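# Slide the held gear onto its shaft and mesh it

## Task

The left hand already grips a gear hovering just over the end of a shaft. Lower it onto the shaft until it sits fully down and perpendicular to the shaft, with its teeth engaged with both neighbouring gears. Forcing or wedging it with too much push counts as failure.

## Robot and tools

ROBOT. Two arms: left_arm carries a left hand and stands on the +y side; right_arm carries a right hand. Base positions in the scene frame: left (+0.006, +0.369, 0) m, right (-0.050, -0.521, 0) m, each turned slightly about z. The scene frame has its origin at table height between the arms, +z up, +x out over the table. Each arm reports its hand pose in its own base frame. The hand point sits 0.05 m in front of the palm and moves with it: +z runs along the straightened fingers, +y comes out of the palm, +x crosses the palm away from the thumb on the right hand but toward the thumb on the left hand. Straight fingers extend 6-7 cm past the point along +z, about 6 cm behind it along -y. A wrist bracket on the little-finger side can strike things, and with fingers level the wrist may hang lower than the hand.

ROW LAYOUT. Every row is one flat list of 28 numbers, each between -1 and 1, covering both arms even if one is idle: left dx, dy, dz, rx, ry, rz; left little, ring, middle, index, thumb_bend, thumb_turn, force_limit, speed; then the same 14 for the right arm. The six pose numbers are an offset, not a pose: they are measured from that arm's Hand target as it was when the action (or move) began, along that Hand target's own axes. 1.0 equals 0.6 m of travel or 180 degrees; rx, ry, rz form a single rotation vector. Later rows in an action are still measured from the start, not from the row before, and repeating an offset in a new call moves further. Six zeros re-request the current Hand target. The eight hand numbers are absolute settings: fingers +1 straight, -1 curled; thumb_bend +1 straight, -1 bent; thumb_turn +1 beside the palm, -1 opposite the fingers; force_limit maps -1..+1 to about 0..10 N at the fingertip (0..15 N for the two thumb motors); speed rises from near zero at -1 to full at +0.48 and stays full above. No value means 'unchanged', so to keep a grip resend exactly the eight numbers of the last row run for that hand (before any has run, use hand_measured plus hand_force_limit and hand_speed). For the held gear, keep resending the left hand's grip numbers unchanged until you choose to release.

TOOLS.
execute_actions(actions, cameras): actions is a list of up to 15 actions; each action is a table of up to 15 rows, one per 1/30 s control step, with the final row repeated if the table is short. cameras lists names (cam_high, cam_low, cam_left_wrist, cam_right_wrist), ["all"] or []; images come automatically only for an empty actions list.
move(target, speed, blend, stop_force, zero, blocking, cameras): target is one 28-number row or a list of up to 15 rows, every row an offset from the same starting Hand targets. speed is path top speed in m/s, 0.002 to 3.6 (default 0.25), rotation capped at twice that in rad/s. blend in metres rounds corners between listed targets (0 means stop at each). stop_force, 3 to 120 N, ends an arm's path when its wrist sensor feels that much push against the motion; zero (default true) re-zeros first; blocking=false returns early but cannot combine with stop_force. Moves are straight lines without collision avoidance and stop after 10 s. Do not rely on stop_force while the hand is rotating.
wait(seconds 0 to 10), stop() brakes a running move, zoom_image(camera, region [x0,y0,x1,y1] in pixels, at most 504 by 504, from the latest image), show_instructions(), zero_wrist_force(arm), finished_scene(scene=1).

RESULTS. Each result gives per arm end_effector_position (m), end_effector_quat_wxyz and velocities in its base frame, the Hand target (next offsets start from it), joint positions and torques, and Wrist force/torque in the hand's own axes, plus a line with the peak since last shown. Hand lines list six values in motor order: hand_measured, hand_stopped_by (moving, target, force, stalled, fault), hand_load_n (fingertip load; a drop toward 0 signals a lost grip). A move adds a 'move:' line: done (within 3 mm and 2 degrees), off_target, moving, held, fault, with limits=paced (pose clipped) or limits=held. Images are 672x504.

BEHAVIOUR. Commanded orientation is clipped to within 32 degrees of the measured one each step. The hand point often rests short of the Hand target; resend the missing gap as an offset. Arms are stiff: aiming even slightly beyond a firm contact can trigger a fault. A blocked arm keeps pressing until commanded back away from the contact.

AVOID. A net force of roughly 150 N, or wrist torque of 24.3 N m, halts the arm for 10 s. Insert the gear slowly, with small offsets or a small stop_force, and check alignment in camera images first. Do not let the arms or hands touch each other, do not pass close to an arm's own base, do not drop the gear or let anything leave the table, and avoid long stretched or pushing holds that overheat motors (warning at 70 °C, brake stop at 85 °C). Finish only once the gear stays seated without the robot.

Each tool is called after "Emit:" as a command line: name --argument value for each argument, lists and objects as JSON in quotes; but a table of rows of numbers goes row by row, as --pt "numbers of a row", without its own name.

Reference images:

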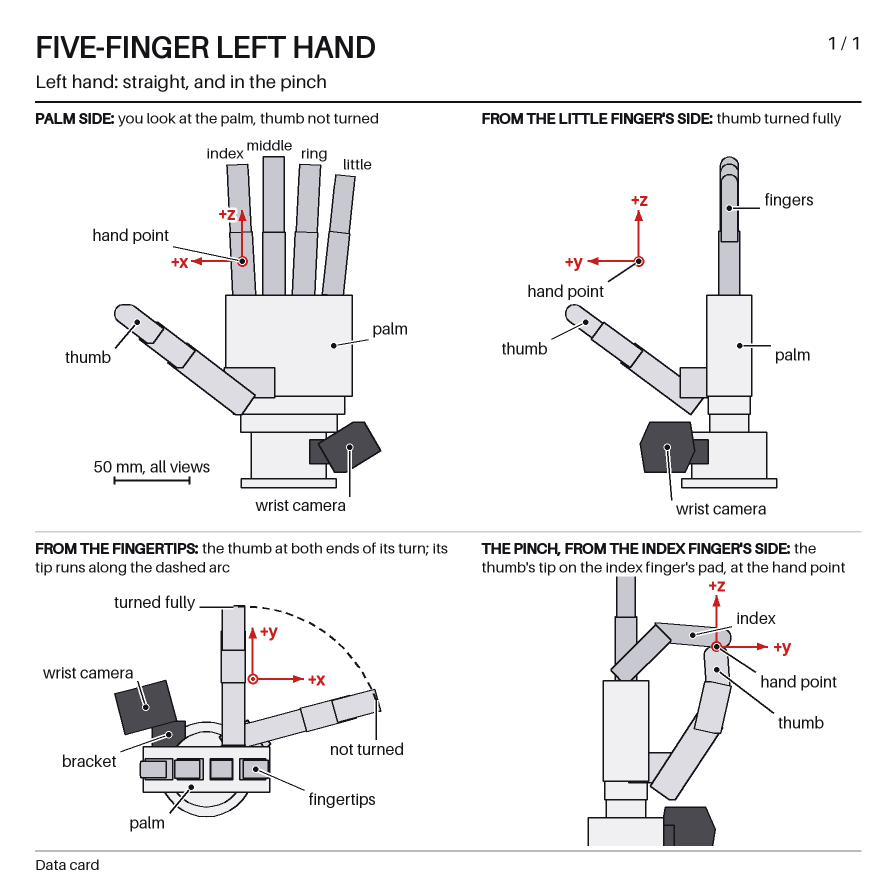

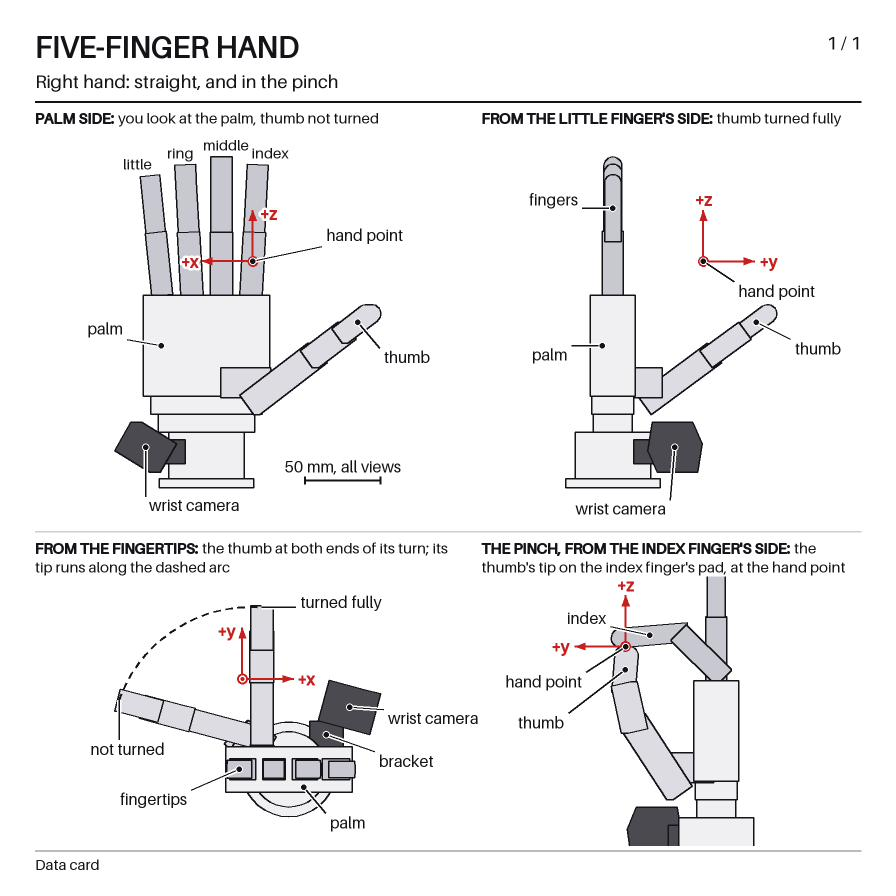

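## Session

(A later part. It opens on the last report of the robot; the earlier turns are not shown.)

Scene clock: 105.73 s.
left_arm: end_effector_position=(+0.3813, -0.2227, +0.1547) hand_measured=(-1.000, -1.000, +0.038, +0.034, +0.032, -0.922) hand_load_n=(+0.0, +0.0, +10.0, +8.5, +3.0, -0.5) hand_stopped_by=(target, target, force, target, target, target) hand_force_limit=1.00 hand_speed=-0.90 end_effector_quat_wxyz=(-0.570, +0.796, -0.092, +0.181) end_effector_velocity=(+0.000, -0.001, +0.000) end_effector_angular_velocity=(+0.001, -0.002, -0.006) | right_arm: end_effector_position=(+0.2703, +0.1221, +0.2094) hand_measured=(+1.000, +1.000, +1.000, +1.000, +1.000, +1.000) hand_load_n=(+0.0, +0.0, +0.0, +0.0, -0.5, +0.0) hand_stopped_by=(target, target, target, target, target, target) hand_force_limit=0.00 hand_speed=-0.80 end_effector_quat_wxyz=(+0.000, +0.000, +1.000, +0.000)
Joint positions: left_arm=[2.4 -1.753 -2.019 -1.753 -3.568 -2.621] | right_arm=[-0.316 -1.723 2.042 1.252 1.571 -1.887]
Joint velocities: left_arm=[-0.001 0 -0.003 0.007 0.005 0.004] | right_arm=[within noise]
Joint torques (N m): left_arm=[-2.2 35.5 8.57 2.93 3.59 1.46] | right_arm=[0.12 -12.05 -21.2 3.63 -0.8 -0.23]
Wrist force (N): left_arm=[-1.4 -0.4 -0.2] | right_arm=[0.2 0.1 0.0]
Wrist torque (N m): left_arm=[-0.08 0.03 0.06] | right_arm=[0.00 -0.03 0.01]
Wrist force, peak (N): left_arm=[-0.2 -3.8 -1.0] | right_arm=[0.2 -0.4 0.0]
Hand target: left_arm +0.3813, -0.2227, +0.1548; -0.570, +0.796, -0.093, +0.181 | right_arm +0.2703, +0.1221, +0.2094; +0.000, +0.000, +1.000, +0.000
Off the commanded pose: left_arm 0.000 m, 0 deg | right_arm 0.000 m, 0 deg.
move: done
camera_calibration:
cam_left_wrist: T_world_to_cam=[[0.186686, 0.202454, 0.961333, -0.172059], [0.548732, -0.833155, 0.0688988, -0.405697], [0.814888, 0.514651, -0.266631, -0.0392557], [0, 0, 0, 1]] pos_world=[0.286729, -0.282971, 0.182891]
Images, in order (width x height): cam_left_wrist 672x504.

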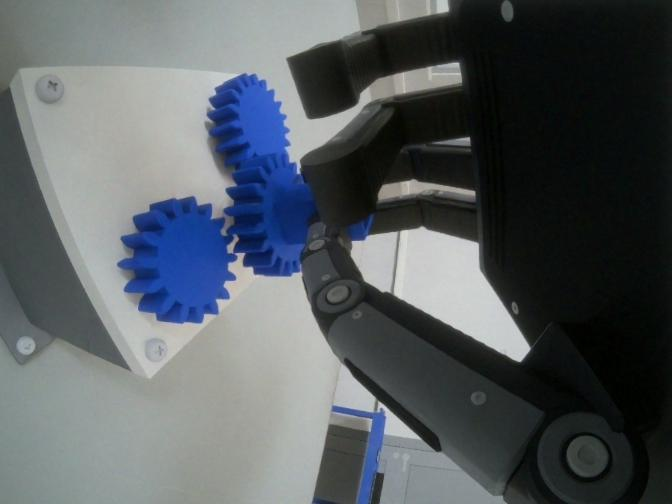

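Emit:
wait --seconds 0.05 --cameras '["cam_high", "cam_left_wrist", "cam_right_wrist"]'

Emit:
zoom_image --camera "cam_high" --region '[352, 172, 378, 198]'

Emit:
zoom_image --camera "cam_high" --region '[340, 170, 390, 200]'

Emit:
zoom_image --camera "cam_left_wrist" --region '[225, 140, 275, 190]'

Emit:
zoom_image --camera "cam_left_wrist" --region '[260, 145, 310, 195]'

Emit:
zoom_image --camera "cam_left_wrist" --region '[255, 240, 305, 290]'

Scene clock: 108.10 s.
left_arm: end_effector_position=(+0.3813, -0.2227, +0.1548) hand_measured=(-1.000, -1.000, +0.038, +0.034, +0.032, -0.922) hand_load_n=(+0.0, +0.0, +10.0, +8.5, +2.5, -0.5) hand_stopped_by=(target, target, force, target, target, target) hand_force_limit=1.00 hand_speed=-0.90 end_effector_quat_wxyz=(-0.570, +0.796, -0.093, +0.181) | right_arm: end_effector_position=(+0.2703, +0.1221, +0.2094) hand_measured=(+1.000, +1.000, +1.000, +1.000, +1.000, +1.000) hand_load_n=(-0.5, +0.0, +0.0, +0.0, +0.0, +0.0) hand_stopped_by=(target, target, target, target, target, target) hand_force_limit=0.00 hand_speed=-0.80 end_effector_quat_wxyz=(+0.000, +0.000, +1.000, +0.000)
Joint positions: left_arm=[2.4 -1.753 -2.019 -1.753 -3.568 -2.621] | right_arm=[-0.316 -1.723 2.042 1.252 1.571 -1.887]
Joint torques (N m): left_arm=[-13.62 37.1 8.66 0.48 3.63 -1.26] | right_arm=[0.69 -11.8 -20.71 3.5 -0.79 -0.1]
Wrist force (N): left_arm=[-1.3 0.0 0.1] | right_arm=[0.2 0.0 0.1]
Wrist torque (N m): left_arm=[-0.08 0.02 0.05] | right_arm=[-0.02 -0.03 0.01]
Wrist force, peak (N): left_arm=[-1.5 0.2 -0.3] | right_arm=[0.4 -0.2 -0.1]
Hand target: left_arm +0.3813, -0.2227, +0.1548; -0.570, +0.796, -0.093, +0.181 | right_arm +0.2703, +0.1221, +0.2094; +0.000, +0.000, +1.000, +0.000
Off the commanded pose: left_arm 0.000 m, 0 deg | right_arm 0.000 m, 0 deg.
wait: 0.07 s; at rest from the start
camera_calibration:
cam_left_wrist: T_world_to_cam=[[0.18668, 0.202336, 0.961359, -0.172192], [0.548414, -0.833363, 0.0689042, -0.405673], [0.815103, 0.51436, -0.266536, -0.0393911], [0, 0, 0, 1]] pos_world=[0.286729, -0.282971, 0.182991]
Images, in order (width x height): cam_high 672x504, cam_left_wrist 672x504, cam_right_wrist 672x504.

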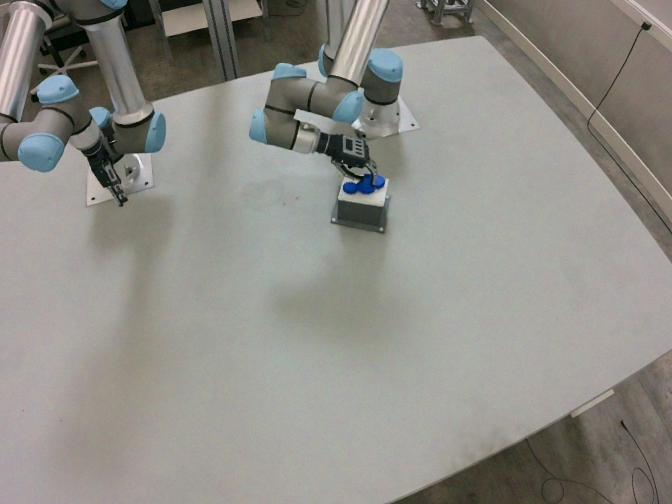

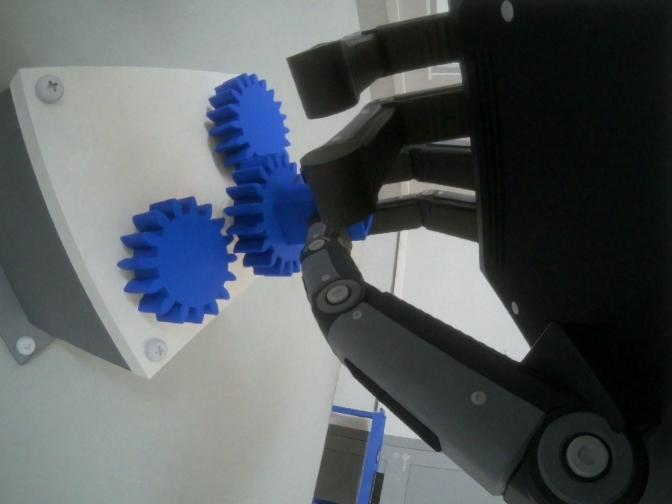

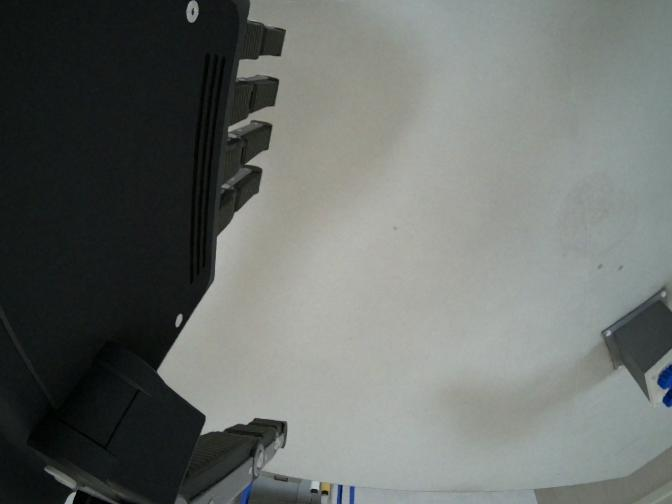

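Scaled by 19.385 from the camera's 672x504 image, which has a finer 960x720 frame.

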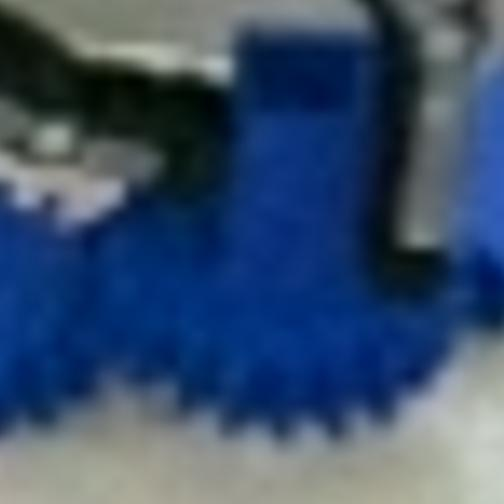

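Scaled by 10.080 from the camera's 672x504 image, which has a finer 960x720 frame.

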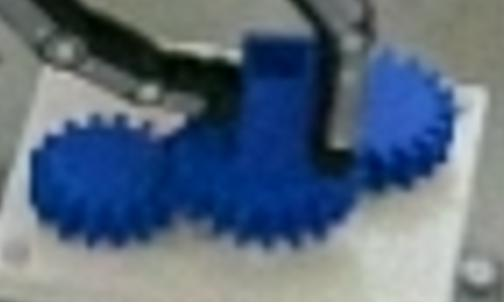

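Scaled by 10.080 from the camera's 672x504 image, which has a finer 960x720 frame.

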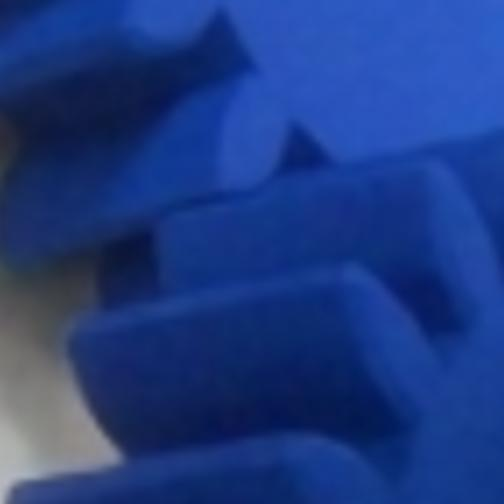

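Scaled by 10.080 from the camera's 672x504 image, which has a finer 960x720 frame.

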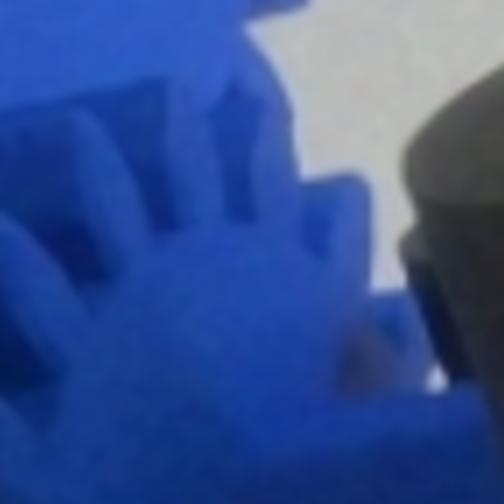

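Scaled by 10.080 from the camera's 672x504 image, which has a finer 960x720 frame.

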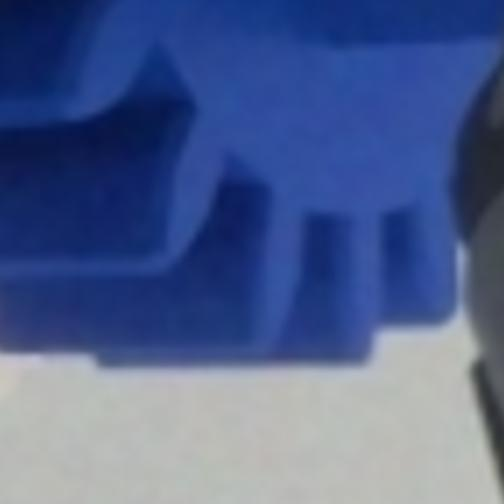

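Emit:
move --target '[-0.0001,0.00398,0.00124,0,0,0,-1,-1,0.036,0.032,0.032,-0.922,1,-0.9,0,0,0,0,0,0,1,1,1,1,1,1,0,-0.8]' --speed 0.005 --stop_force 4 --cameras '["cam_left_wrist"]'

Emit:
zoom_image --camera "cam_left_wrist" --region '[205, 195, 255, 245]'

Emit:
zoom_image --camera "cam_left_wrist" --region '[225, 130, 275, 180]'

Scene clock: 110.43 s.
left_arm: end_effector_position=(+0.3813, -0.2227, +0.1545) hand_measured=(-1.000, -1.000, +0.038, +0.034, +0.032, -0.922) hand_load_n=(+0.0, +0.0, +10.0, +8.5, +3.5, -0.5) hand_stopped_by=(target, target, force, target, target, target) hand_force_limit=1.00 hand_speed=-0.90 end_effector_quat_wxyz=(-0.570, +0.796, -0.092, +0.181) | right_arm: end_effector_position=(+0.2703, +0.1221, +0.2094) hand_measured=(+1.000, +1.000, +1.000, +1.000, +1.000, +1.000) hand_load_n=(+0.0, +0.0, +0.0, +0.0, +0.0, +0.0) hand_stopped_by=(target, target, target, target, target, target) hand_force_limit=0.00 hand_speed=-0.80 end_effector_quat_wxyz=(+0.000, +0.000, +1.000, +0.000)
Joint positions: left_arm=[2.4 -1.753 -2.02 -1.752 -3.568 -2.621] | right_arm=[-0.316 -1.723 2.042 1.252 1.571 -1.887]
Joint torques (N m): left_arm=[-6.55 36.84 27.68 0.36 -1.59 1.11] | right_arm=[0.74 -11.09 -22.17 3.54 -0.97 -0.42]
Wrist force (N): left_arm=[-1.2 -2.2 -0.4] | right_arm=[0.3 0.0 0.1]
Wrist torque (N m): left_arm=[-0.08 -0.01 0.11] | right_arm=[-0.01 -0.05 0.02]
Wrist force, peak (N): left_arm=[-0.2 -6.8 -2.8] | right_arm=[0.2 0.3 0.1]
Hand target: left_arm +0.3813, -0.2227, +0.1545; -0.570, +0.796, -0.092, +0.181 (not the last commanded pose) | right_arm +0.2703, +0.1221, +0.2094; +0.000, +0.000, +1.000, +0.000
Off the commanded pose: left_arm 0.002 m, 0 deg | right_arm 0.000 m, 0 deg.
move: contact (left_arm)
camera_calibration:
cam_left_wrist: T_world_to_cam=[[0.186496, 0.202447, 0.961371, -0.171821], [0.548446, -0.833327, 0.0690902, -0.405685], [0.815124, 0.514375, -0.266443, -0.03949], [0, 0, 0, 1]] pos_world=[0.28673, -0.282971, 0.182691]
Images, in order (width x height): cam_left_wrist 672x504.

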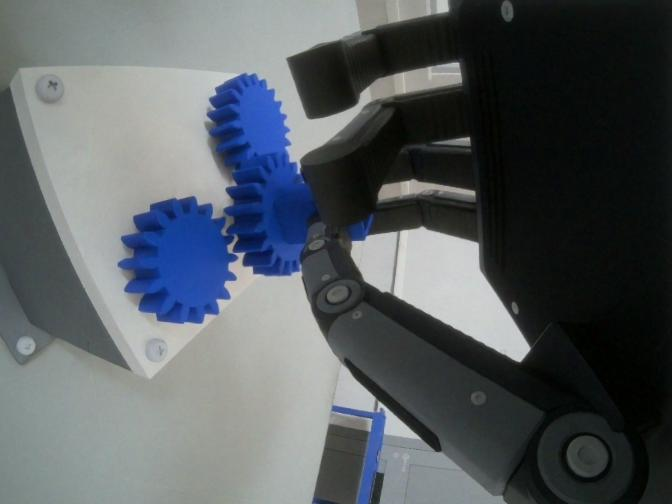

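Scaled by 10.080 from the camera's 672x504 image, which has a finer 960x720 frame.

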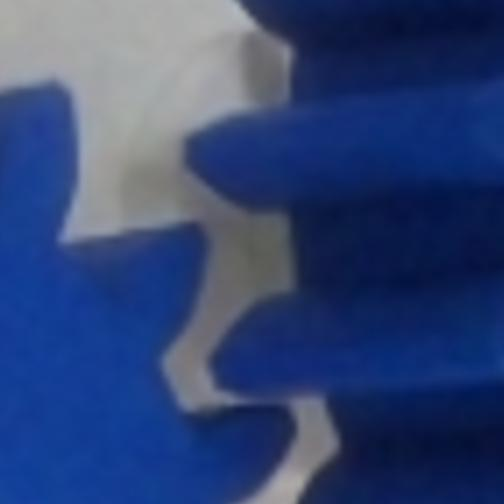

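Scaled by 10.080 from the camera's 672x504 image, which has a finer 960x720 frame.

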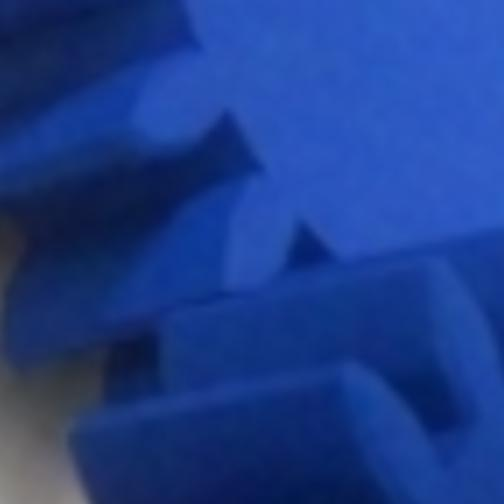

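Emit:
move --pt "-0.00024 -0.00036 -0.00056 -0.00014 0.0053 0.00166 -1 -1 0.036 0.032 0.032 -0.922 1 -0.9 0 0 0 0 0 0 1 1 1 1 1 1 0 -0.8" --pt "-0.00032 0.00290 0.00046 -0.00014 0.0053 0.00166 -1 -1 0.036 0.032 0.032 -0.922 1 -0.9 0 0 0 0 0 0 1 1 1 1 1 1 0 -0.8" --speed '[0.03,0.005]' --stop_force 4

Scene clock: 112.83 s.
left_arm: end_effector_position=(+0.3811, -0.2230, +0.1544) hand_measured=(-1.000, -1.000, +0.038, +0.034, +0.032, -0.922) hand_load_n=(+0.0, +0.0, +10.5, +8.5, +4.0, -0.5) hand_stopped_by=(target, target, force, target, target, target) hand_force_limit=1.00 hand_speed=-0.90 end_effector_quat_wxyz=(-0.570, +0.794, -0.100, +0.186) | right_arm: end_effector_position=(+0.2703, +0.1221, +0.2094) hand_measured=(+1.000, +1.000, +1.000, +1.000, +1.000, +1.000) hand_load_n=(+0.0, +0.0, +0.0, +0.0, -0.5, +0.0) hand_stopped_by=(target, target, target, target, target, target) hand_force_limit=0.00 hand_speed=-0.80 end_effector_quat_wxyz=(+0.000, +0.000, +1.000, +0.000)
Joint positions: left_arm=[2.398 -1.746 -2.035 -1.725 -3.555 -2.6] | right_arm=[-0.316 -1.723 2.042 1.252 1.571 -1.887]
Joint torques (N m): left_arm=[-5.48 34.33 14.26 -0.1 0.14 1.25] | right_arm=[0.71 -11.79 -22.15 3.66 -0.86 -0.08]
Wrist force (N): left_arm=[-1.4 -3.5 -1.2] | right_arm=[0.3 -0.2 0.1]
Wrist torque (N m): left_arm=[-0.08 -0.02 0.08] | right_arm=[-0.04 -0.05 0.01]
Wrist force, peak (N): left_arm=[0.2 -8.3 -3.7] | right_arm=[0.4 -0.2 0.3]
Hand target: left_arm +0.3811, -0.2230, +0.1544; -0.570, +0.794, -0.100, +0.186 (not the last commanded pose) | right_arm +0.2703, +0.1221, +0.2094; +0.000, +0.000, +1.000, +0.000
Off the commanded pose: left_arm 0.002 m, 0 deg | right_arm 0.000 m, 0 deg.
move: contact (left_arm); path passed 1 of 2 targets

Emit:
move --pt "-0.00037 0.00026 -0.00059 -0.00021 0.0080 0.00248 -1 -1 0.036 0.032 0.032 -0.922 1 -0.9 0 0 0 0 0 0 1 1 1 1 1 1 0 -0.8" --pt "-0.00036 -0.00038 -0.00079 -0.00021 0.0080 0.00248 -1 -1 0.036 0.032 0.032 -0.922 1 -0.9 0 0 0 0 0 0 1 1 1 1 1 1 0 -0.8" --pt "-0.00012 -0.00050 -0.00038 -0.00007 0.0027 0.00083 -1 -1 0.036 0.032 0.032 -0.922 1 -0.9 0 0 0 0 0 0 1 1 1 1 1 1 0 -0.8" --pt "-0.00020 0.00276 0.00064 -0.00007 0.0027 0.00083 -1 -1 0.036 0.032 0.032 -0.922 1 -0.9 0 0 0 0 0 0 1 1 1 1 1 1 0 -0.8" --speed '[0.03,0.02,0.03,0.005]' --stop_force 4 --cameras '["cam_left_wrist"]'

Emit:
zoom_image --camera "cam_left_wrist" --region '[205, 195, 255, 245]'

Emit:
zoom_image --camera "cam_left_wrist" --region '[225, 130, 275, 180]'

Scene clock: 116.47 s.
left_arm: end_effector_position=(+0.3810, -0.2231, +0.1543) hand_measured=(-1.000, -1.000, +0.038, +0.034, +0.032, -0.922) hand_load_n=(+0.0, +0.0, +10.5, +8.0, +4.5, +0.0) hand_stopped_by=(target, target, force, target, target, target) hand_force_limit=1.00 hand_speed=-0.90 end_effector_quat_wxyz=(-0.569, +0.794, -0.103, +0.189) | right_arm: end_effector_position=(+0.2703, +0.1221, +0.2094) hand_measured=(+1.000, +1.000, +1.000, +1.000, +1.000, +1.000) hand_load_n=(+0.0, +0.0, +0.0, +0.0, +0.0, +0.0) hand_stopped_by=(target, target, target, target, target, target) hand_force_limit=0.00 hand_speed=-0.80 end_effector_quat_wxyz=(+0.000, +0.000, +1.000, +0.000)
Joint positions: left_arm=[2.397 -1.743 -2.042 -1.712 -3.549 -2.589] | right_arm=[-0.316 -1.723 2.042 1.252 1.571 -1.887]
Joint torques (N m): left_arm=[7.43 34.1 27.35 2.85 -2.09 -1.61] | right_arm=[0.02 -12.83 -23.67 3.71 -1.02 -0.31]
Wrist force (N): left_arm=[-0.8 -5.1 -1.3] | right_arm=[0.3 -0.1 0.2]
Wrist torque (N m): left_arm=[-0.09 -0.04 0.23] | right_arm=[-0.03 -0.05 0.01]
Wrist force, peak (N): left_arm=[0.4 -9.5 -4.4] | right_arm=[0.3 -0.3 0.2]
Hand target: left_arm +0.3810, -0.2231, +0.1543; -0.569, +0.794, -0.103, +0.189 (not the last commanded pose) | right_arm +0.2703, +0.1221, +0.2094; +0.000, +0.000, +1.000, +0.000
Off the commanded pose: left_arm 0.002 m, 0 deg | right_arm 0.000 m, 0 deg.
move: contact (left_arm); path passed 3 of 4 targets
camera_calibration:
cam_left_wrist: T_world_to_cam=[[0.19019, 0.193845, 0.96242, -0.174963], [0.526392, -0.847621, 0.0666998, -0.400351], [0.828697, 0.493925, -0.263248, -0.0493845], [0, 0, 0, 1]] pos_world=[0.284943, -0.281038, 0.182091]
Images, in order (width x height): cam_left_wrist 672x504.

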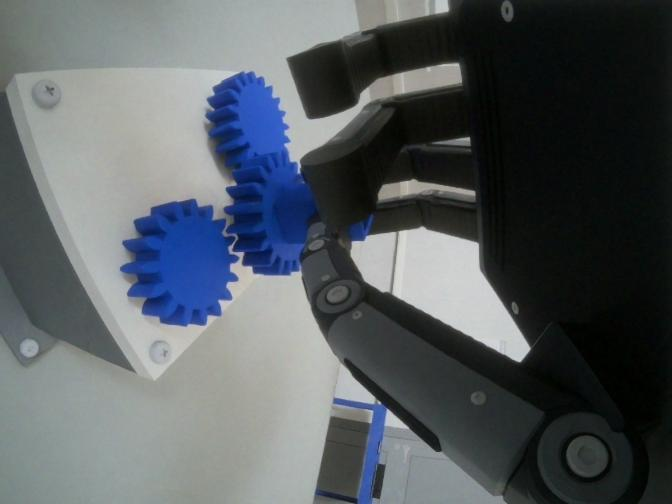

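Scaled by 10.080 from the camera's 672x504 image, which has a finer 960x720 frame.

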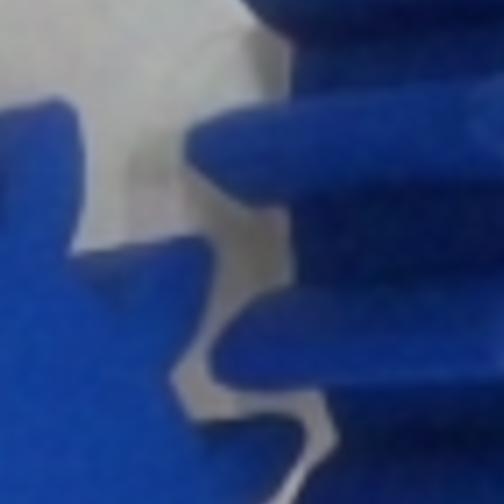

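Scaled by 10.080 from the camera's 672x504 image, which has a finer 960x720 frame.

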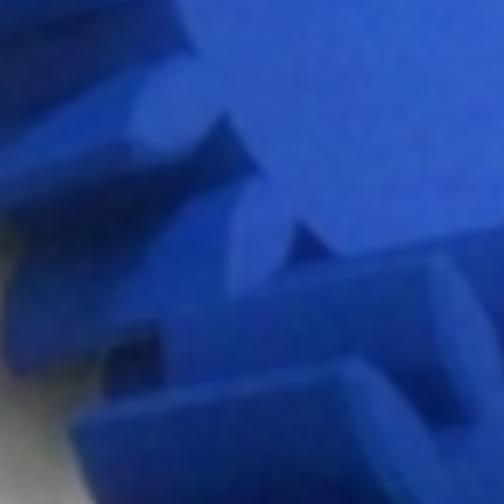

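Emit:
move --pt "0.00019 -0.00072 0.00009 0.0001 -0.0037 -0.00116 -1 -1 0.036 0.032 0.032 -0.922 1 -0.9 0 0 0 0 0 0 1 1 1 1 1 1 0 -0.8" --pt "0.00017 0.0 0.00031 0.0001 -0.0037 -0.00116 -1 -1 0.036 0.032 0.032 -0.922 1 -0.9 0 0 0 0 0 0 1 1 1 1 1 1 0 -0.8" --pt "-0.00027 0.00021 -0.00043 -0.00016 0.0058 0.00182 -1 -1 0.036 0.032 0.032 -0.922 1 -0.9 0 0 0 0 0 0 1 1 1 1 1 1 0 -0.8" --pt "-0.00025 -0.00051 -0.00065 -0.00016 0.0058 0.00182 -1 -1 0.036 0.032 0.032 -0.922 1 -0.9 0 0 0 0 0 0 1 1 1 1 1 1 0 -0.8" --pt "-0.00003 -0.00062 -0.00028 -0.00003 0.00106 0.00033 -1 -1 0.036 0.032 0.032 -0.922 1 -0.9 0 0 0 0 0 0 1 1 1 1 1 1 0 -0.8" --pt "-0.00011 0.00241 0.00067 -0.00003 0.00106 0.00033 -1 -1 0.036 0.032 0.032 -0.922 1 -0.9 0 0 0 0 0 0 1 1 1 1 1 1 0 -0.8" --speed '[0.03,0.01,0.03,0.02,0.03,0.005]' --stop_force 7 --cameras '["cam_left_wrist"]'

Emit:
zoom_image --camera "cam_left_wrist" --region '[205, 195, 255, 245]'

Emit:
zoom_image --camera "cam_left_wrist" --region '[225, 130, 275, 180]'

Scene clock: 120.63 s.
left_arm: end_effector_position=(+0.3811, -0.2233, +0.1540) hand_measured=(-1.000, -1.000, +0.038, +0.034, +0.032, -0.922) hand_load_n=(+0.0, +0.5, +11.0, +8.0, +4.5, -0.5) hand_stopped_by=(target, target, force, target, target, target) hand_force_limit=1.00 hand_speed=-0.90 end_effector_quat_wxyz=(-0.569, +0.793, -0.104, +0.190) | right_arm: end_effector_position=(+0.2703, +0.1221, +0.2094) hand_measured=(+1.000, +1.000, +1.000, +1.000, +1.000, +1.000) hand_load_n=(+0.0, -0.5, +0.0, +0.0, +0.0, +0.0) hand_stopped_by=(target, target, target, target, target, target) hand_force_limit=0.00 hand_speed=-0.80 end_effector_quat_wxyz=(+0.000, +0.000, +1.000, +0.000)
Joint positions: left_arm=[2.396 -1.742 -2.045 -1.705 -3.547 -2.585] | right_arm=[-0.316 -1.723 2.042 1.252 1.571 -1.887]
Joint torques (N m): left_arm=[2.55 33.25 25.27 0.01 -2.25 -1.34] | right_arm=[1.41 -13.35 -23.1 3.56 -1.05 -0.25]
Wrist force (N): left_arm=[-0.3 -8.4 -2.8] | right_arm=[0.2 -0.1 0.1]
Wrist torque (N m): left_arm=[-0.10 -0.04 0.25] | right_arm=[-0.02 -0.03 0.01]
Wrist force, peak (N): left_arm=[0.5 -12.3 -5.4] | right_arm=[0.3 -0.3 0.1]
Hand target: left_arm +0.3811, -0.2233, +0.1540; -0.569, +0.793, -0.104, +0.190 (not the last commanded pose) | right_arm +0.2703, +0.1221, +0.2094; +0.000, +0.000, +1.000, +0.000
Off the commanded pose: left_arm 0.001 m, 0 deg | right_arm 0.000 m, 0 deg.
move: contact (left_arm); path passed 5 of 6 targets
camera_calibration:
cam_left_wrist: T_world_to_cam=[[0.190344, 0.193183, 0.962522, -0.174906], [0.523742, -0.849248, 0.066875, -0.399874], [0.830339, 0.491384, -0.262827, -0.0506084], [0, 0, 0, 1]] pos_world=[0.284745, -0.280935, 0.181791]
Images, in order (width x height): cam_left_wrist 672x504.

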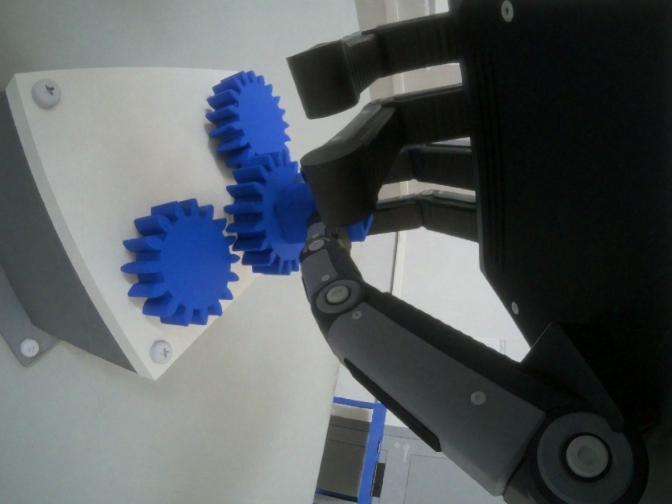

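Scaled by 10.080 from the camera's 672x504 image, which has a finer 960x720 frame.

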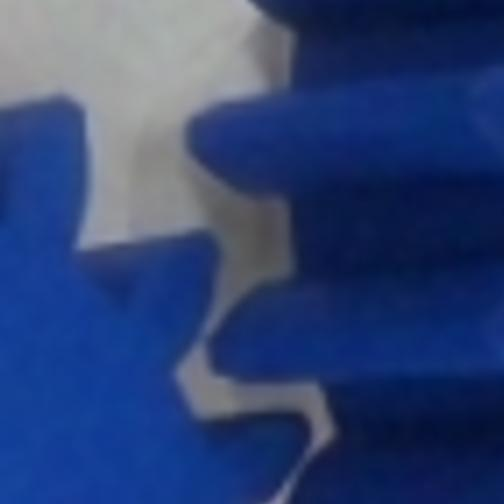

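Scaled by 10.080 from the camera's 672x504 image, which has a finer 960x720 frame.

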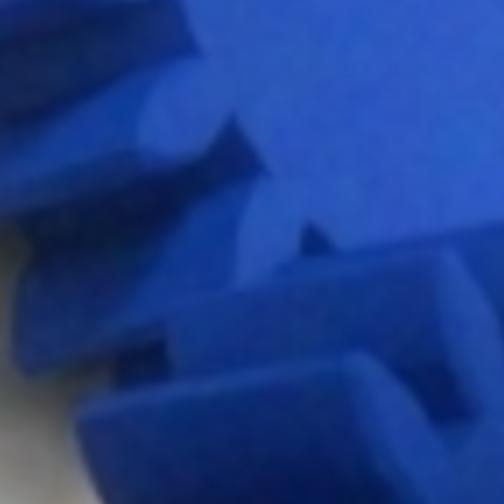

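Emit:
move --target '[-0.00061,0.00012,-0.00107,-0.00035,0.01325,0.00414,-1,-1,0.036,0.032,0.032,-0.922,1,-0.9,0,0,0,0,0,0,1,1,1,1,1,1,0,-0.8]' --speed 0.03 --stop_force 12

Scene clock: 125.33 s.
left_arm: end_effector_position=(+0.3805, -0.2237, +0.1541) hand_measured=(-1.000, -1.000, +0.038, +0.034, +0.032, -0.922) hand_load_n=(+0.0, +0.0, +10.5, +8.5, +4.5, +0.0) hand_stopped_by=(target, target, force, target, target, target) hand_force_limit=1.00 hand_speed=-0.90 end_effector_quat_wxyz=(-0.568, +0.789, -0.121, +0.203) | right_arm: end_effector_position=(+0.2703, +0.1221, +0.2094) hand_measured=(+1.000, +1.000, +1.000, +1.000, +1.000, +1.000) hand_load_n=(+0.0, +0.0, +0.0, +0.0, +0.0, +0.0) hand_stopped_by=(target, target, target, target, target, target) hand_force_limit=0.00 hand_speed=-0.80 end_effector_quat_wxyz=(+0.000, +0.000, +1.000, +0.000)
Joint positions: left_arm=[2.391 -1.724 -2.084 -1.631 -3.516 -2.524] | right_arm=[-0.316 -1.723 2.042 1.252 1.571 -1.887]
Joint torques (N m): left_arm=[8.88 9.67 25.03 0.24 -2.06 -1.62] | right_arm=[0.66 -12.77 -24.38 3.42 -1.01 -0.37]
Wrist force (N): left_arm=[-0.9 -5.7 -1.3] | right_arm=[0.2 -0.2 0.0]
Wrist torque (N m): left_arm=[-0.10 -0.04 0.20] | right_arm=[-0.04 -0.03 0.00]
Wrist force, peak (N): left_arm=[-0.2 -8.6 -2.9] | right_arm=[0.5 0.0 0.1]
Hand target: left_arm +0.3805, -0.2237, +0.1541; -0.568, +0.789, -0.121, +0.203 | right_arm +0.2703, +0.1221, +0.2094; +0.000, +0.000, +1.000, +0.000
Off the commanded pose: left_arm 0.000 m, 0 deg | right_arm 0.000 m, 0 deg.
move: done

Emit:
move --target '[-0.00049,0.00024,-0.00082,-0.00028,0.0106,0.00331,-1,-1,0.036,0.032,0.032,-0.922,1,-0.9,0,0,0,0,0,0,1,1,1,1,1,1,0,-0.8]' --speed 0.03 --stop_force 12 --cameras '["cam_left_wrist"]'

Emit:
zoom_image --camera "cam_left_wrist" --region '[205, 195, 255, 245]'

Emit:
zoom_image --camera "cam_left_wrist" --region '[225, 130, 275, 180]'

Scene clock: 127.27 s.
left_arm: end_effector_position=(+0.3800, -0.2241, +0.1540) hand_measured=(-1.000, -1.000, +0.038, +0.034, +0.032, -0.922) hand_load_n=(+0.0, +0.0, +10.5, +8.5, +4.5, +0.0) hand_stopped_by=(target, target, force, target, target, target) hand_force_limit=1.00 hand_speed=-0.90 end_effector_quat_wxyz=(-0.566, +0.785, -0.135, +0.213) | right_arm: end_effector_position=(+0.2703, +0.1221, +0.2094) hand_measured=(+1.000, +1.000, +1.000, +1.000, +1.000, +1.000) hand_load_n=(+0.0, +0.0, +0.0, +0.0, +0.0, +0.0) hand_stopped_by=(target, target, target, target, target, target) hand_force_limit=0.00 hand_speed=-0.80 end_effector_quat_wxyz=(+0.000, +0.000, +1.000, +0.000)
Joint positions: left_arm=[2.387 -1.71 -2.117 -1.56 -3.493 -2.467] | right_arm=[-0.316 -1.723 2.042 1.252 1.571 -1.887]
Joint torques (N m): left_arm=[9.72 9.45 26.79 0.43 -1.55 -1.61] | right_arm=[0.41 -12.17 -22.25 3.42 -1.05 -0.3]
Wrist force (N): left_arm=[-0.7 -5.6 -1.4] | right_arm=[0.3 -0.2 0.0]
Wrist torque (N m): left_arm=[-0.09 -0.09 0.21] | right_arm=[-0.03 -0.04 0.01]
Wrist force, peak (N): left_arm=[-0.6 -7.6 -3.0] | right_arm=[0.4 0.1 0.1]
Hand target: left_arm +0.3800, -0.2240, +0.1540; -0.566, +0.785, -0.135, +0.213 | right_arm +0.2703, +0.1221, +0.2094; +0.000, +0.000, +1.000, +0.000
Off the commanded pose: left_arm 0.000 m, 0 deg | right_arm 0.000 m, 0 deg.
move: done
camera_calibration:
cam_left_wrist: T_world_to_cam=[[0.200608, 0.16656, 0.965409, -0.184892], [0.456061, -0.888027, 0.0584417, -0.381604], [0.867044, 0.428562, -0.254107, -0.0787298], [0, 0, 0, 1]] pos_world=[0.279388, -0.274338, 0.180793]
Images, in order (width x height): cam_left_wrist 672x504.

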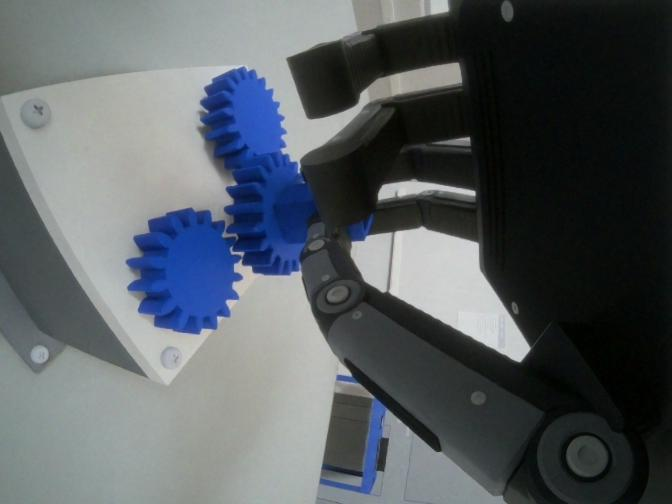

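Scaled by 10.080 from the camera's 672x504 image, which has a finer 960x720 frame.

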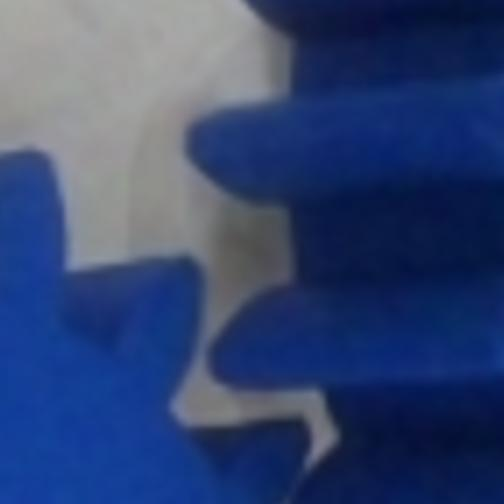

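Scaled by 10.080 from the camera's 672x504 image, which has a finer 960x720 frame.

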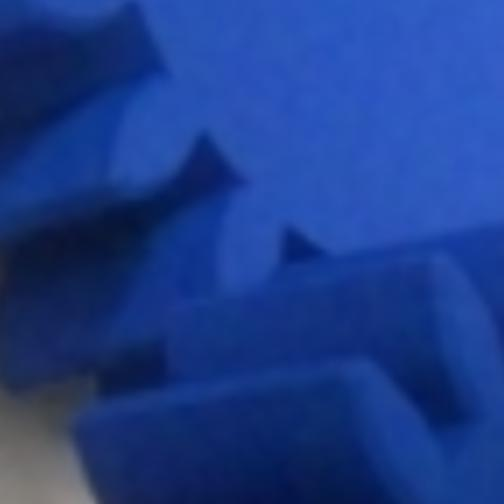

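Emit:
move --target '[-0.00061,0.00036,-0.00100,-0.00035,0.01325,0.00414,-1,-1,0.036,0.032,0.032,-0.922,1,-0.9,0,0,0,0,0,0,1,1,1,1,1,1,0,-0.8]' --speed 0.025 --stop_force 12

Scene clock: 129.37 s.
left_arm: end_effector_position=(+0.3794, -0.2245, +0.1539) hand_measured=(-1.000, -1.000, +0.038, +0.034, +0.032, -0.922) hand_load_n=(+0.0, +0.0, +10.0, +8.5, +3.0, -0.5) hand_stopped_by=(target, target, force, target, target, target) hand_force_limit=1.00 hand_speed=-0.90 end_effector_quat_wxyz=(-0.564, +0.780, -0.152, +0.225) | right_arm: end_effector_position=(+0.2703, +0.1221, +0.2094) hand_measured=(+1.000, +1.000, +1.000, +1.000, +1.000, +1.000) hand_load_n=(+0.5, +0.0, +0.0, +0.0, +0.0, +0.0) hand_stopped_by=(target, target, target, target, target, target) hand_force_limit=0.00 hand_speed=-0.80 end_effector_quat_wxyz=(+0.000, +0.000, +1.000, +0.000)
Joint positions: left_arm=[2.383 -1.695 -2.161 -1.455 -3.464 -2.383] | right_arm=[-0.316 -1.723 2.042 1.252 1.571 -1.887]
Joint torques (N m): left_arm=[7.99 9.95 26.44 0.56 -1.17 -1.75] | right_arm=[0.13 -11.85 -23.17 3.53 -1.05 -0.23]
Wrist force (N): left_arm=[-1.7 -1.6 0.3] | right_arm=[0.2 -0.2 0.1]
Wrist torque (N m): left_arm=[-0.08 -0.08 0.10] | right_arm=[-0.04 -0.03 0.00]
Wrist force, peak (N): left_arm=[-0.5 -7.3 -3.0] | right_arm=[0.1 -0.3 0.3]
Hand target: left_arm +0.3794, -0.2245, +0.1539; -0.564, +0.780, -0.152, +0.225 | right_arm +0.2703, +0.1221, +0.2094; +0.000, +0.000, +1.000, +0.000
Off the commanded pose: left_arm 0.000 m, 0 deg | right_arm 0.000 m, 0 deg.
move: done

Emit:
move --target '[-0.0001,0.00398,0.00124,0,0,0,-1,-1,0.036,0.032,0.032,-0.922,1,-0.9,0,0,0,0,0,0,1,1,1,1,1,1,0,-0.8]' --speed 0.005 --stop_force 5 --cameras '["cam_left_wrist", "cam_low"]'

Emit:
zoom_image --camera "cam_left_wrist" --region '[205, 195, 255, 245]'

Emit:
zoom_image --camera "cam_left_wrist" --region '[225, 130, 275, 180]'

Scene clock: 130.77 s.
left_arm: end_effector_position=(+0.3795, -0.2245, +0.1537) hand_measured=(-1.000, -1.000, +0.038, +0.034, +0.032, -0.922) hand_load_n=(+0.0, +0.0, +10.0, +8.5, +3.0, -1.0) hand_stopped_by=(target, target, force, target, target, target) hand_force_limit=1.00 hand_speed=-0.90 end_effector_quat_wxyz=(-0.564, +0.780, -0.151, +0.225) | right_arm: end_effector_position=(+0.2703, +0.1221, +0.2094) hand_measured=(+1.000, +1.000, +1.000, +1.000, +1.000, +1.000) hand_load_n=(+0.0, +0.0, +0.0, +0.0, +0.0, +0.0) hand_stopped_by=(target, target, target, target, target, target) hand_force_limit=0.00 hand_speed=-0.80 end_effector_quat_wxyz=(+0.000, +0.000, +1.000, +0.000)
Joint positions: left_arm=[2.383 -1.696 -2.162 -1.454 -3.464 -2.383] | right_arm=[-0.316 -1.723 2.042 1.252 1.571 -1.887]
Joint torques (N m): left_arm=[4.11 34.66 27.96 0.6 -0.71 -1.13] | right_arm=[0.64 -12.9 -23.52 3.59 -1.13 -0.33]
Wrist force (N): left_arm=[-2.6 -0.2 0.3] | right_arm=[0.2 -0.1 0.0]
Wrist torque (N m): left_arm=[-0.09 -0.04 0.05] | right_arm=[-0.02 -0.02 0.00]
Wrist force, peak (N): left_arm=[-0.5 -7.9 -2.1] | right_arm=[0.2 -0.2 0.3]
Hand target: left_arm +0.3795, -0.2245, +0.1537; -0.564, +0.780, -0.152, +0.225 (not the last commanded pose) | right_arm +0.2703, +0.1221, +0.2094; +0.000, +0.000, +1.000, +0.000
Off the commanded pose: left_arm 0.002 m, 0 deg | right_arm 0.000 m, 0 deg.
move: contact (left_arm)
camera_calibration:
cam_left_wrist: T_world_to_cam=[[0.205268, 0.151612, 0.966891, -0.189714], [0.41735, -0.907161, 0.0536439, -0.370603], [0.885259, 0.392521, -0.249486, -0.0938723], [0, 0, 0, 1]] pos_world=[0.276715, -0.270587, 0.179894]
Images, in order (width x height): cam_low 672x504, cam_left_wrist 672x504.

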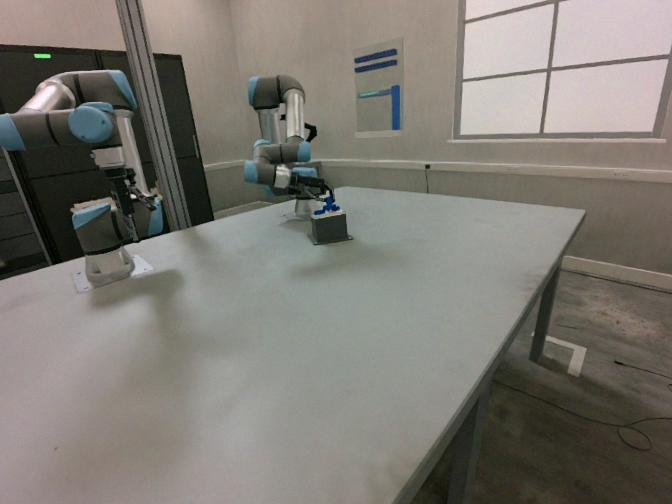

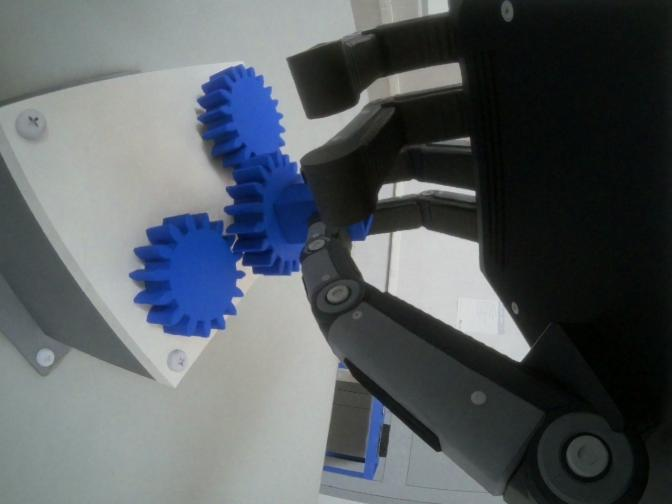

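Scaled by 10.080 from the camera's 672x504 image, which has a finer 960x720 frame.

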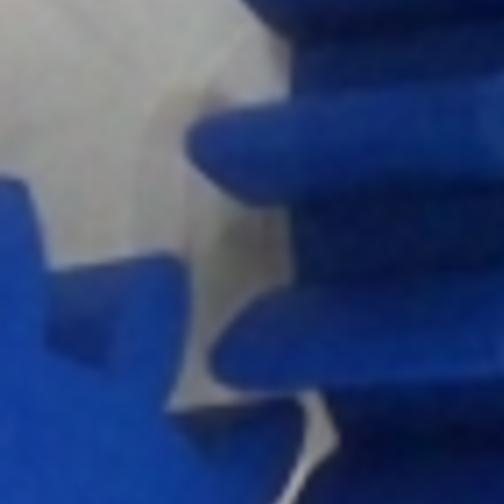

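Scaled by 10.080 from the camera's 672x504 image, which has a finer 960x720 frame.

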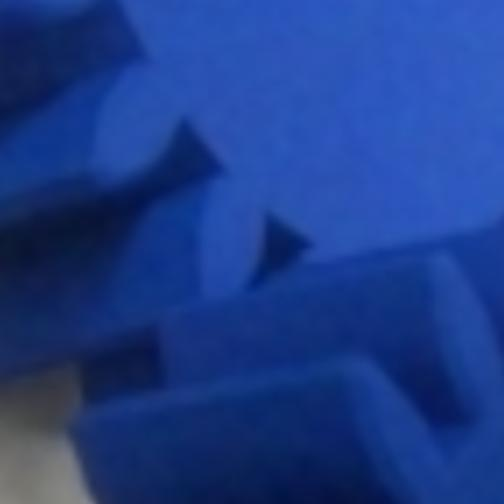

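Emit:
move --pt "-0.00001 0.00048 0.00015 0 0 0 -1 -1 0.036 0.032 0.032 -0.922 1 -0.9 0 0 0 0 0 0 1 1 1 1 1 1 0 -0.8" --pt "0.00036 0.00030 0.00076 0.00021 -0.00795 -0.00248 -1 -1 0.036 0.032 0.032 -0.922 1 -0.9 0 0 0 0 0 0 1 1 1 1 1 1 0 -0.8" --speed '[0.005,0.02]' --stop_force 10

Scene clock: 132.90 s.
left_arm: end_effector_position=(+0.3799, -0.2243, +0.1534) hand_measured=(-1.000, -1.000, +0.038, +0.034, +0.032, -0.922) hand_load_n=(+0.0, +0.0, +10.5, +8.0, +3.0, -0.5) hand_stopped_by=(target, target, force, target, target, target) hand_force_limit=1.00 hand_speed=-0.90 end_effector_quat_wxyz=(-0.565, +0.783, -0.141, +0.218) | right_arm: end_effector_position=(+0.2703, +0.1221, +0.2094) hand_measured=(+1.000, +1.000, +1.000, +1.000, +1.000, +1.000) hand_load_n=(+0.0, +0.0, +0.0, +0.0, +0.0, +0.0) hand_stopped_by=(target, target, target, target, target, target) hand_force_limit=0.00 hand_speed=-0.80 end_effector_quat_wxyz=(+0.000, +0.000, +1.000, +0.000)
Joint positions: left_arm=[2.386 -1.705 -2.135 -1.519 -3.481 -2.435] | right_arm=[-0.316 -1.723 2.042 1.252 1.571 -1.887]
Joint torques (N m): left_arm=[-6.56 33.5 8.46 3.9 4.06 1.32] | right_arm=[0.84 -12.45 -22.66 3.86 -1.17 -0.56]
Wrist force (N): left_arm=[-2.3 -1.2 -0.1] | right_arm=[0.2 -0.1 0.1]
Wrist torque (N m): left_arm=[-0.08 -0.10 0.17] | right_arm=[-0.03 -0.04 0.01]
Wrist force, peak (N): left_arm=[-2.9 -1.7 0.6] | right_arm=[0.3 -0.3 0.1]
Hand target: left_arm +0.3799, -0.2243, +0.1534; -0.565, +0.783, -0.141, +0.218 | right_arm +0.2703, +0.1221, +0.2094; +0.000, +0.000, +1.000, +0.000
Off the commanded pose: left_arm 0.000 m, 0 deg | right_arm 0.000 m, 0 deg.
move: done

Emit:
move --target '[-0.0001,0.00398,0.00124,0,0,0,-1,-1,0.036,0.032,0.032,-0.922,1,-0.9,0,0,0,0,0,0,1,1,1,1,1,1,0,-0.8]' --speed 0.005 --stop_force 6

Scene clock: 134.20 s.
left_arm: end_effector_position=(+0.3803, -0.2244, +0.1509) hand_measured=(-1.000, -1.000, +0.038, +0.034, +0.032, -0.922) hand_load_n=(+0.0, +0.0, +10.5, +8.0, +3.0, -1.0) hand_stopped_by=(target, target, force, target, target, target) hand_force_limit=1.00 hand_speed=-0.90 end_effector_quat_wxyz=(-0.565, +0.783, -0.141, +0.218) | right_arm: end_effector_position=(+0.2703, +0.1221, +0.2094) hand_measured=(+1.000, +1.000, +1.000, +1.000, +1.000, +1.000) hand_load_n=(+0.0, +0.0, +0.0, +0.0, -0.5, +0.0) hand_stopped_by=(target, target, target, target, target, target) hand_force_limit=0.00 hand_speed=-0.80 end_effector_quat_wxyz=(+0.000, +0.000, +1.000, +0.000)
Joint positions: left_arm=[2.386 -1.71 -2.137 -1.51 -3.481 -2.434] | right_arm=[-0.316 -1.723 2.042 1.252 1.571 -1.887]
Joint torques (N m): left_arm=[10.54 30.21 16.41 1.01 4.31 0.9] | right_arm=[0.88 -12.19 -23.86 3.52 -1.02 -0.18]
Wrist force (N): left_arm=[-3.6 -1.6 -0.1] | right_arm=[0.2 0.0 0.2]
Wrist torque (N m): left_arm=[-0.10 -0.11 0.10] | right_arm=[-0.02 -0.03 0.01]
Wrist force, peak (N): left_arm=[-3.8 -1.6 0.0] | right_arm=[0.3 -0.2 0.0]
Hand target: left_arm +0.3803, -0.2244, +0.1510; -0.565, +0.783, -0.141, +0.218 | right_arm +0.2703, +0.1221, +0.2094; +0.000, +0.000, +1.000, +0.000
Off the commanded pose: left_arm 0.000 m, 0 deg | right_arm 0.000 m, 0 deg.
move: done


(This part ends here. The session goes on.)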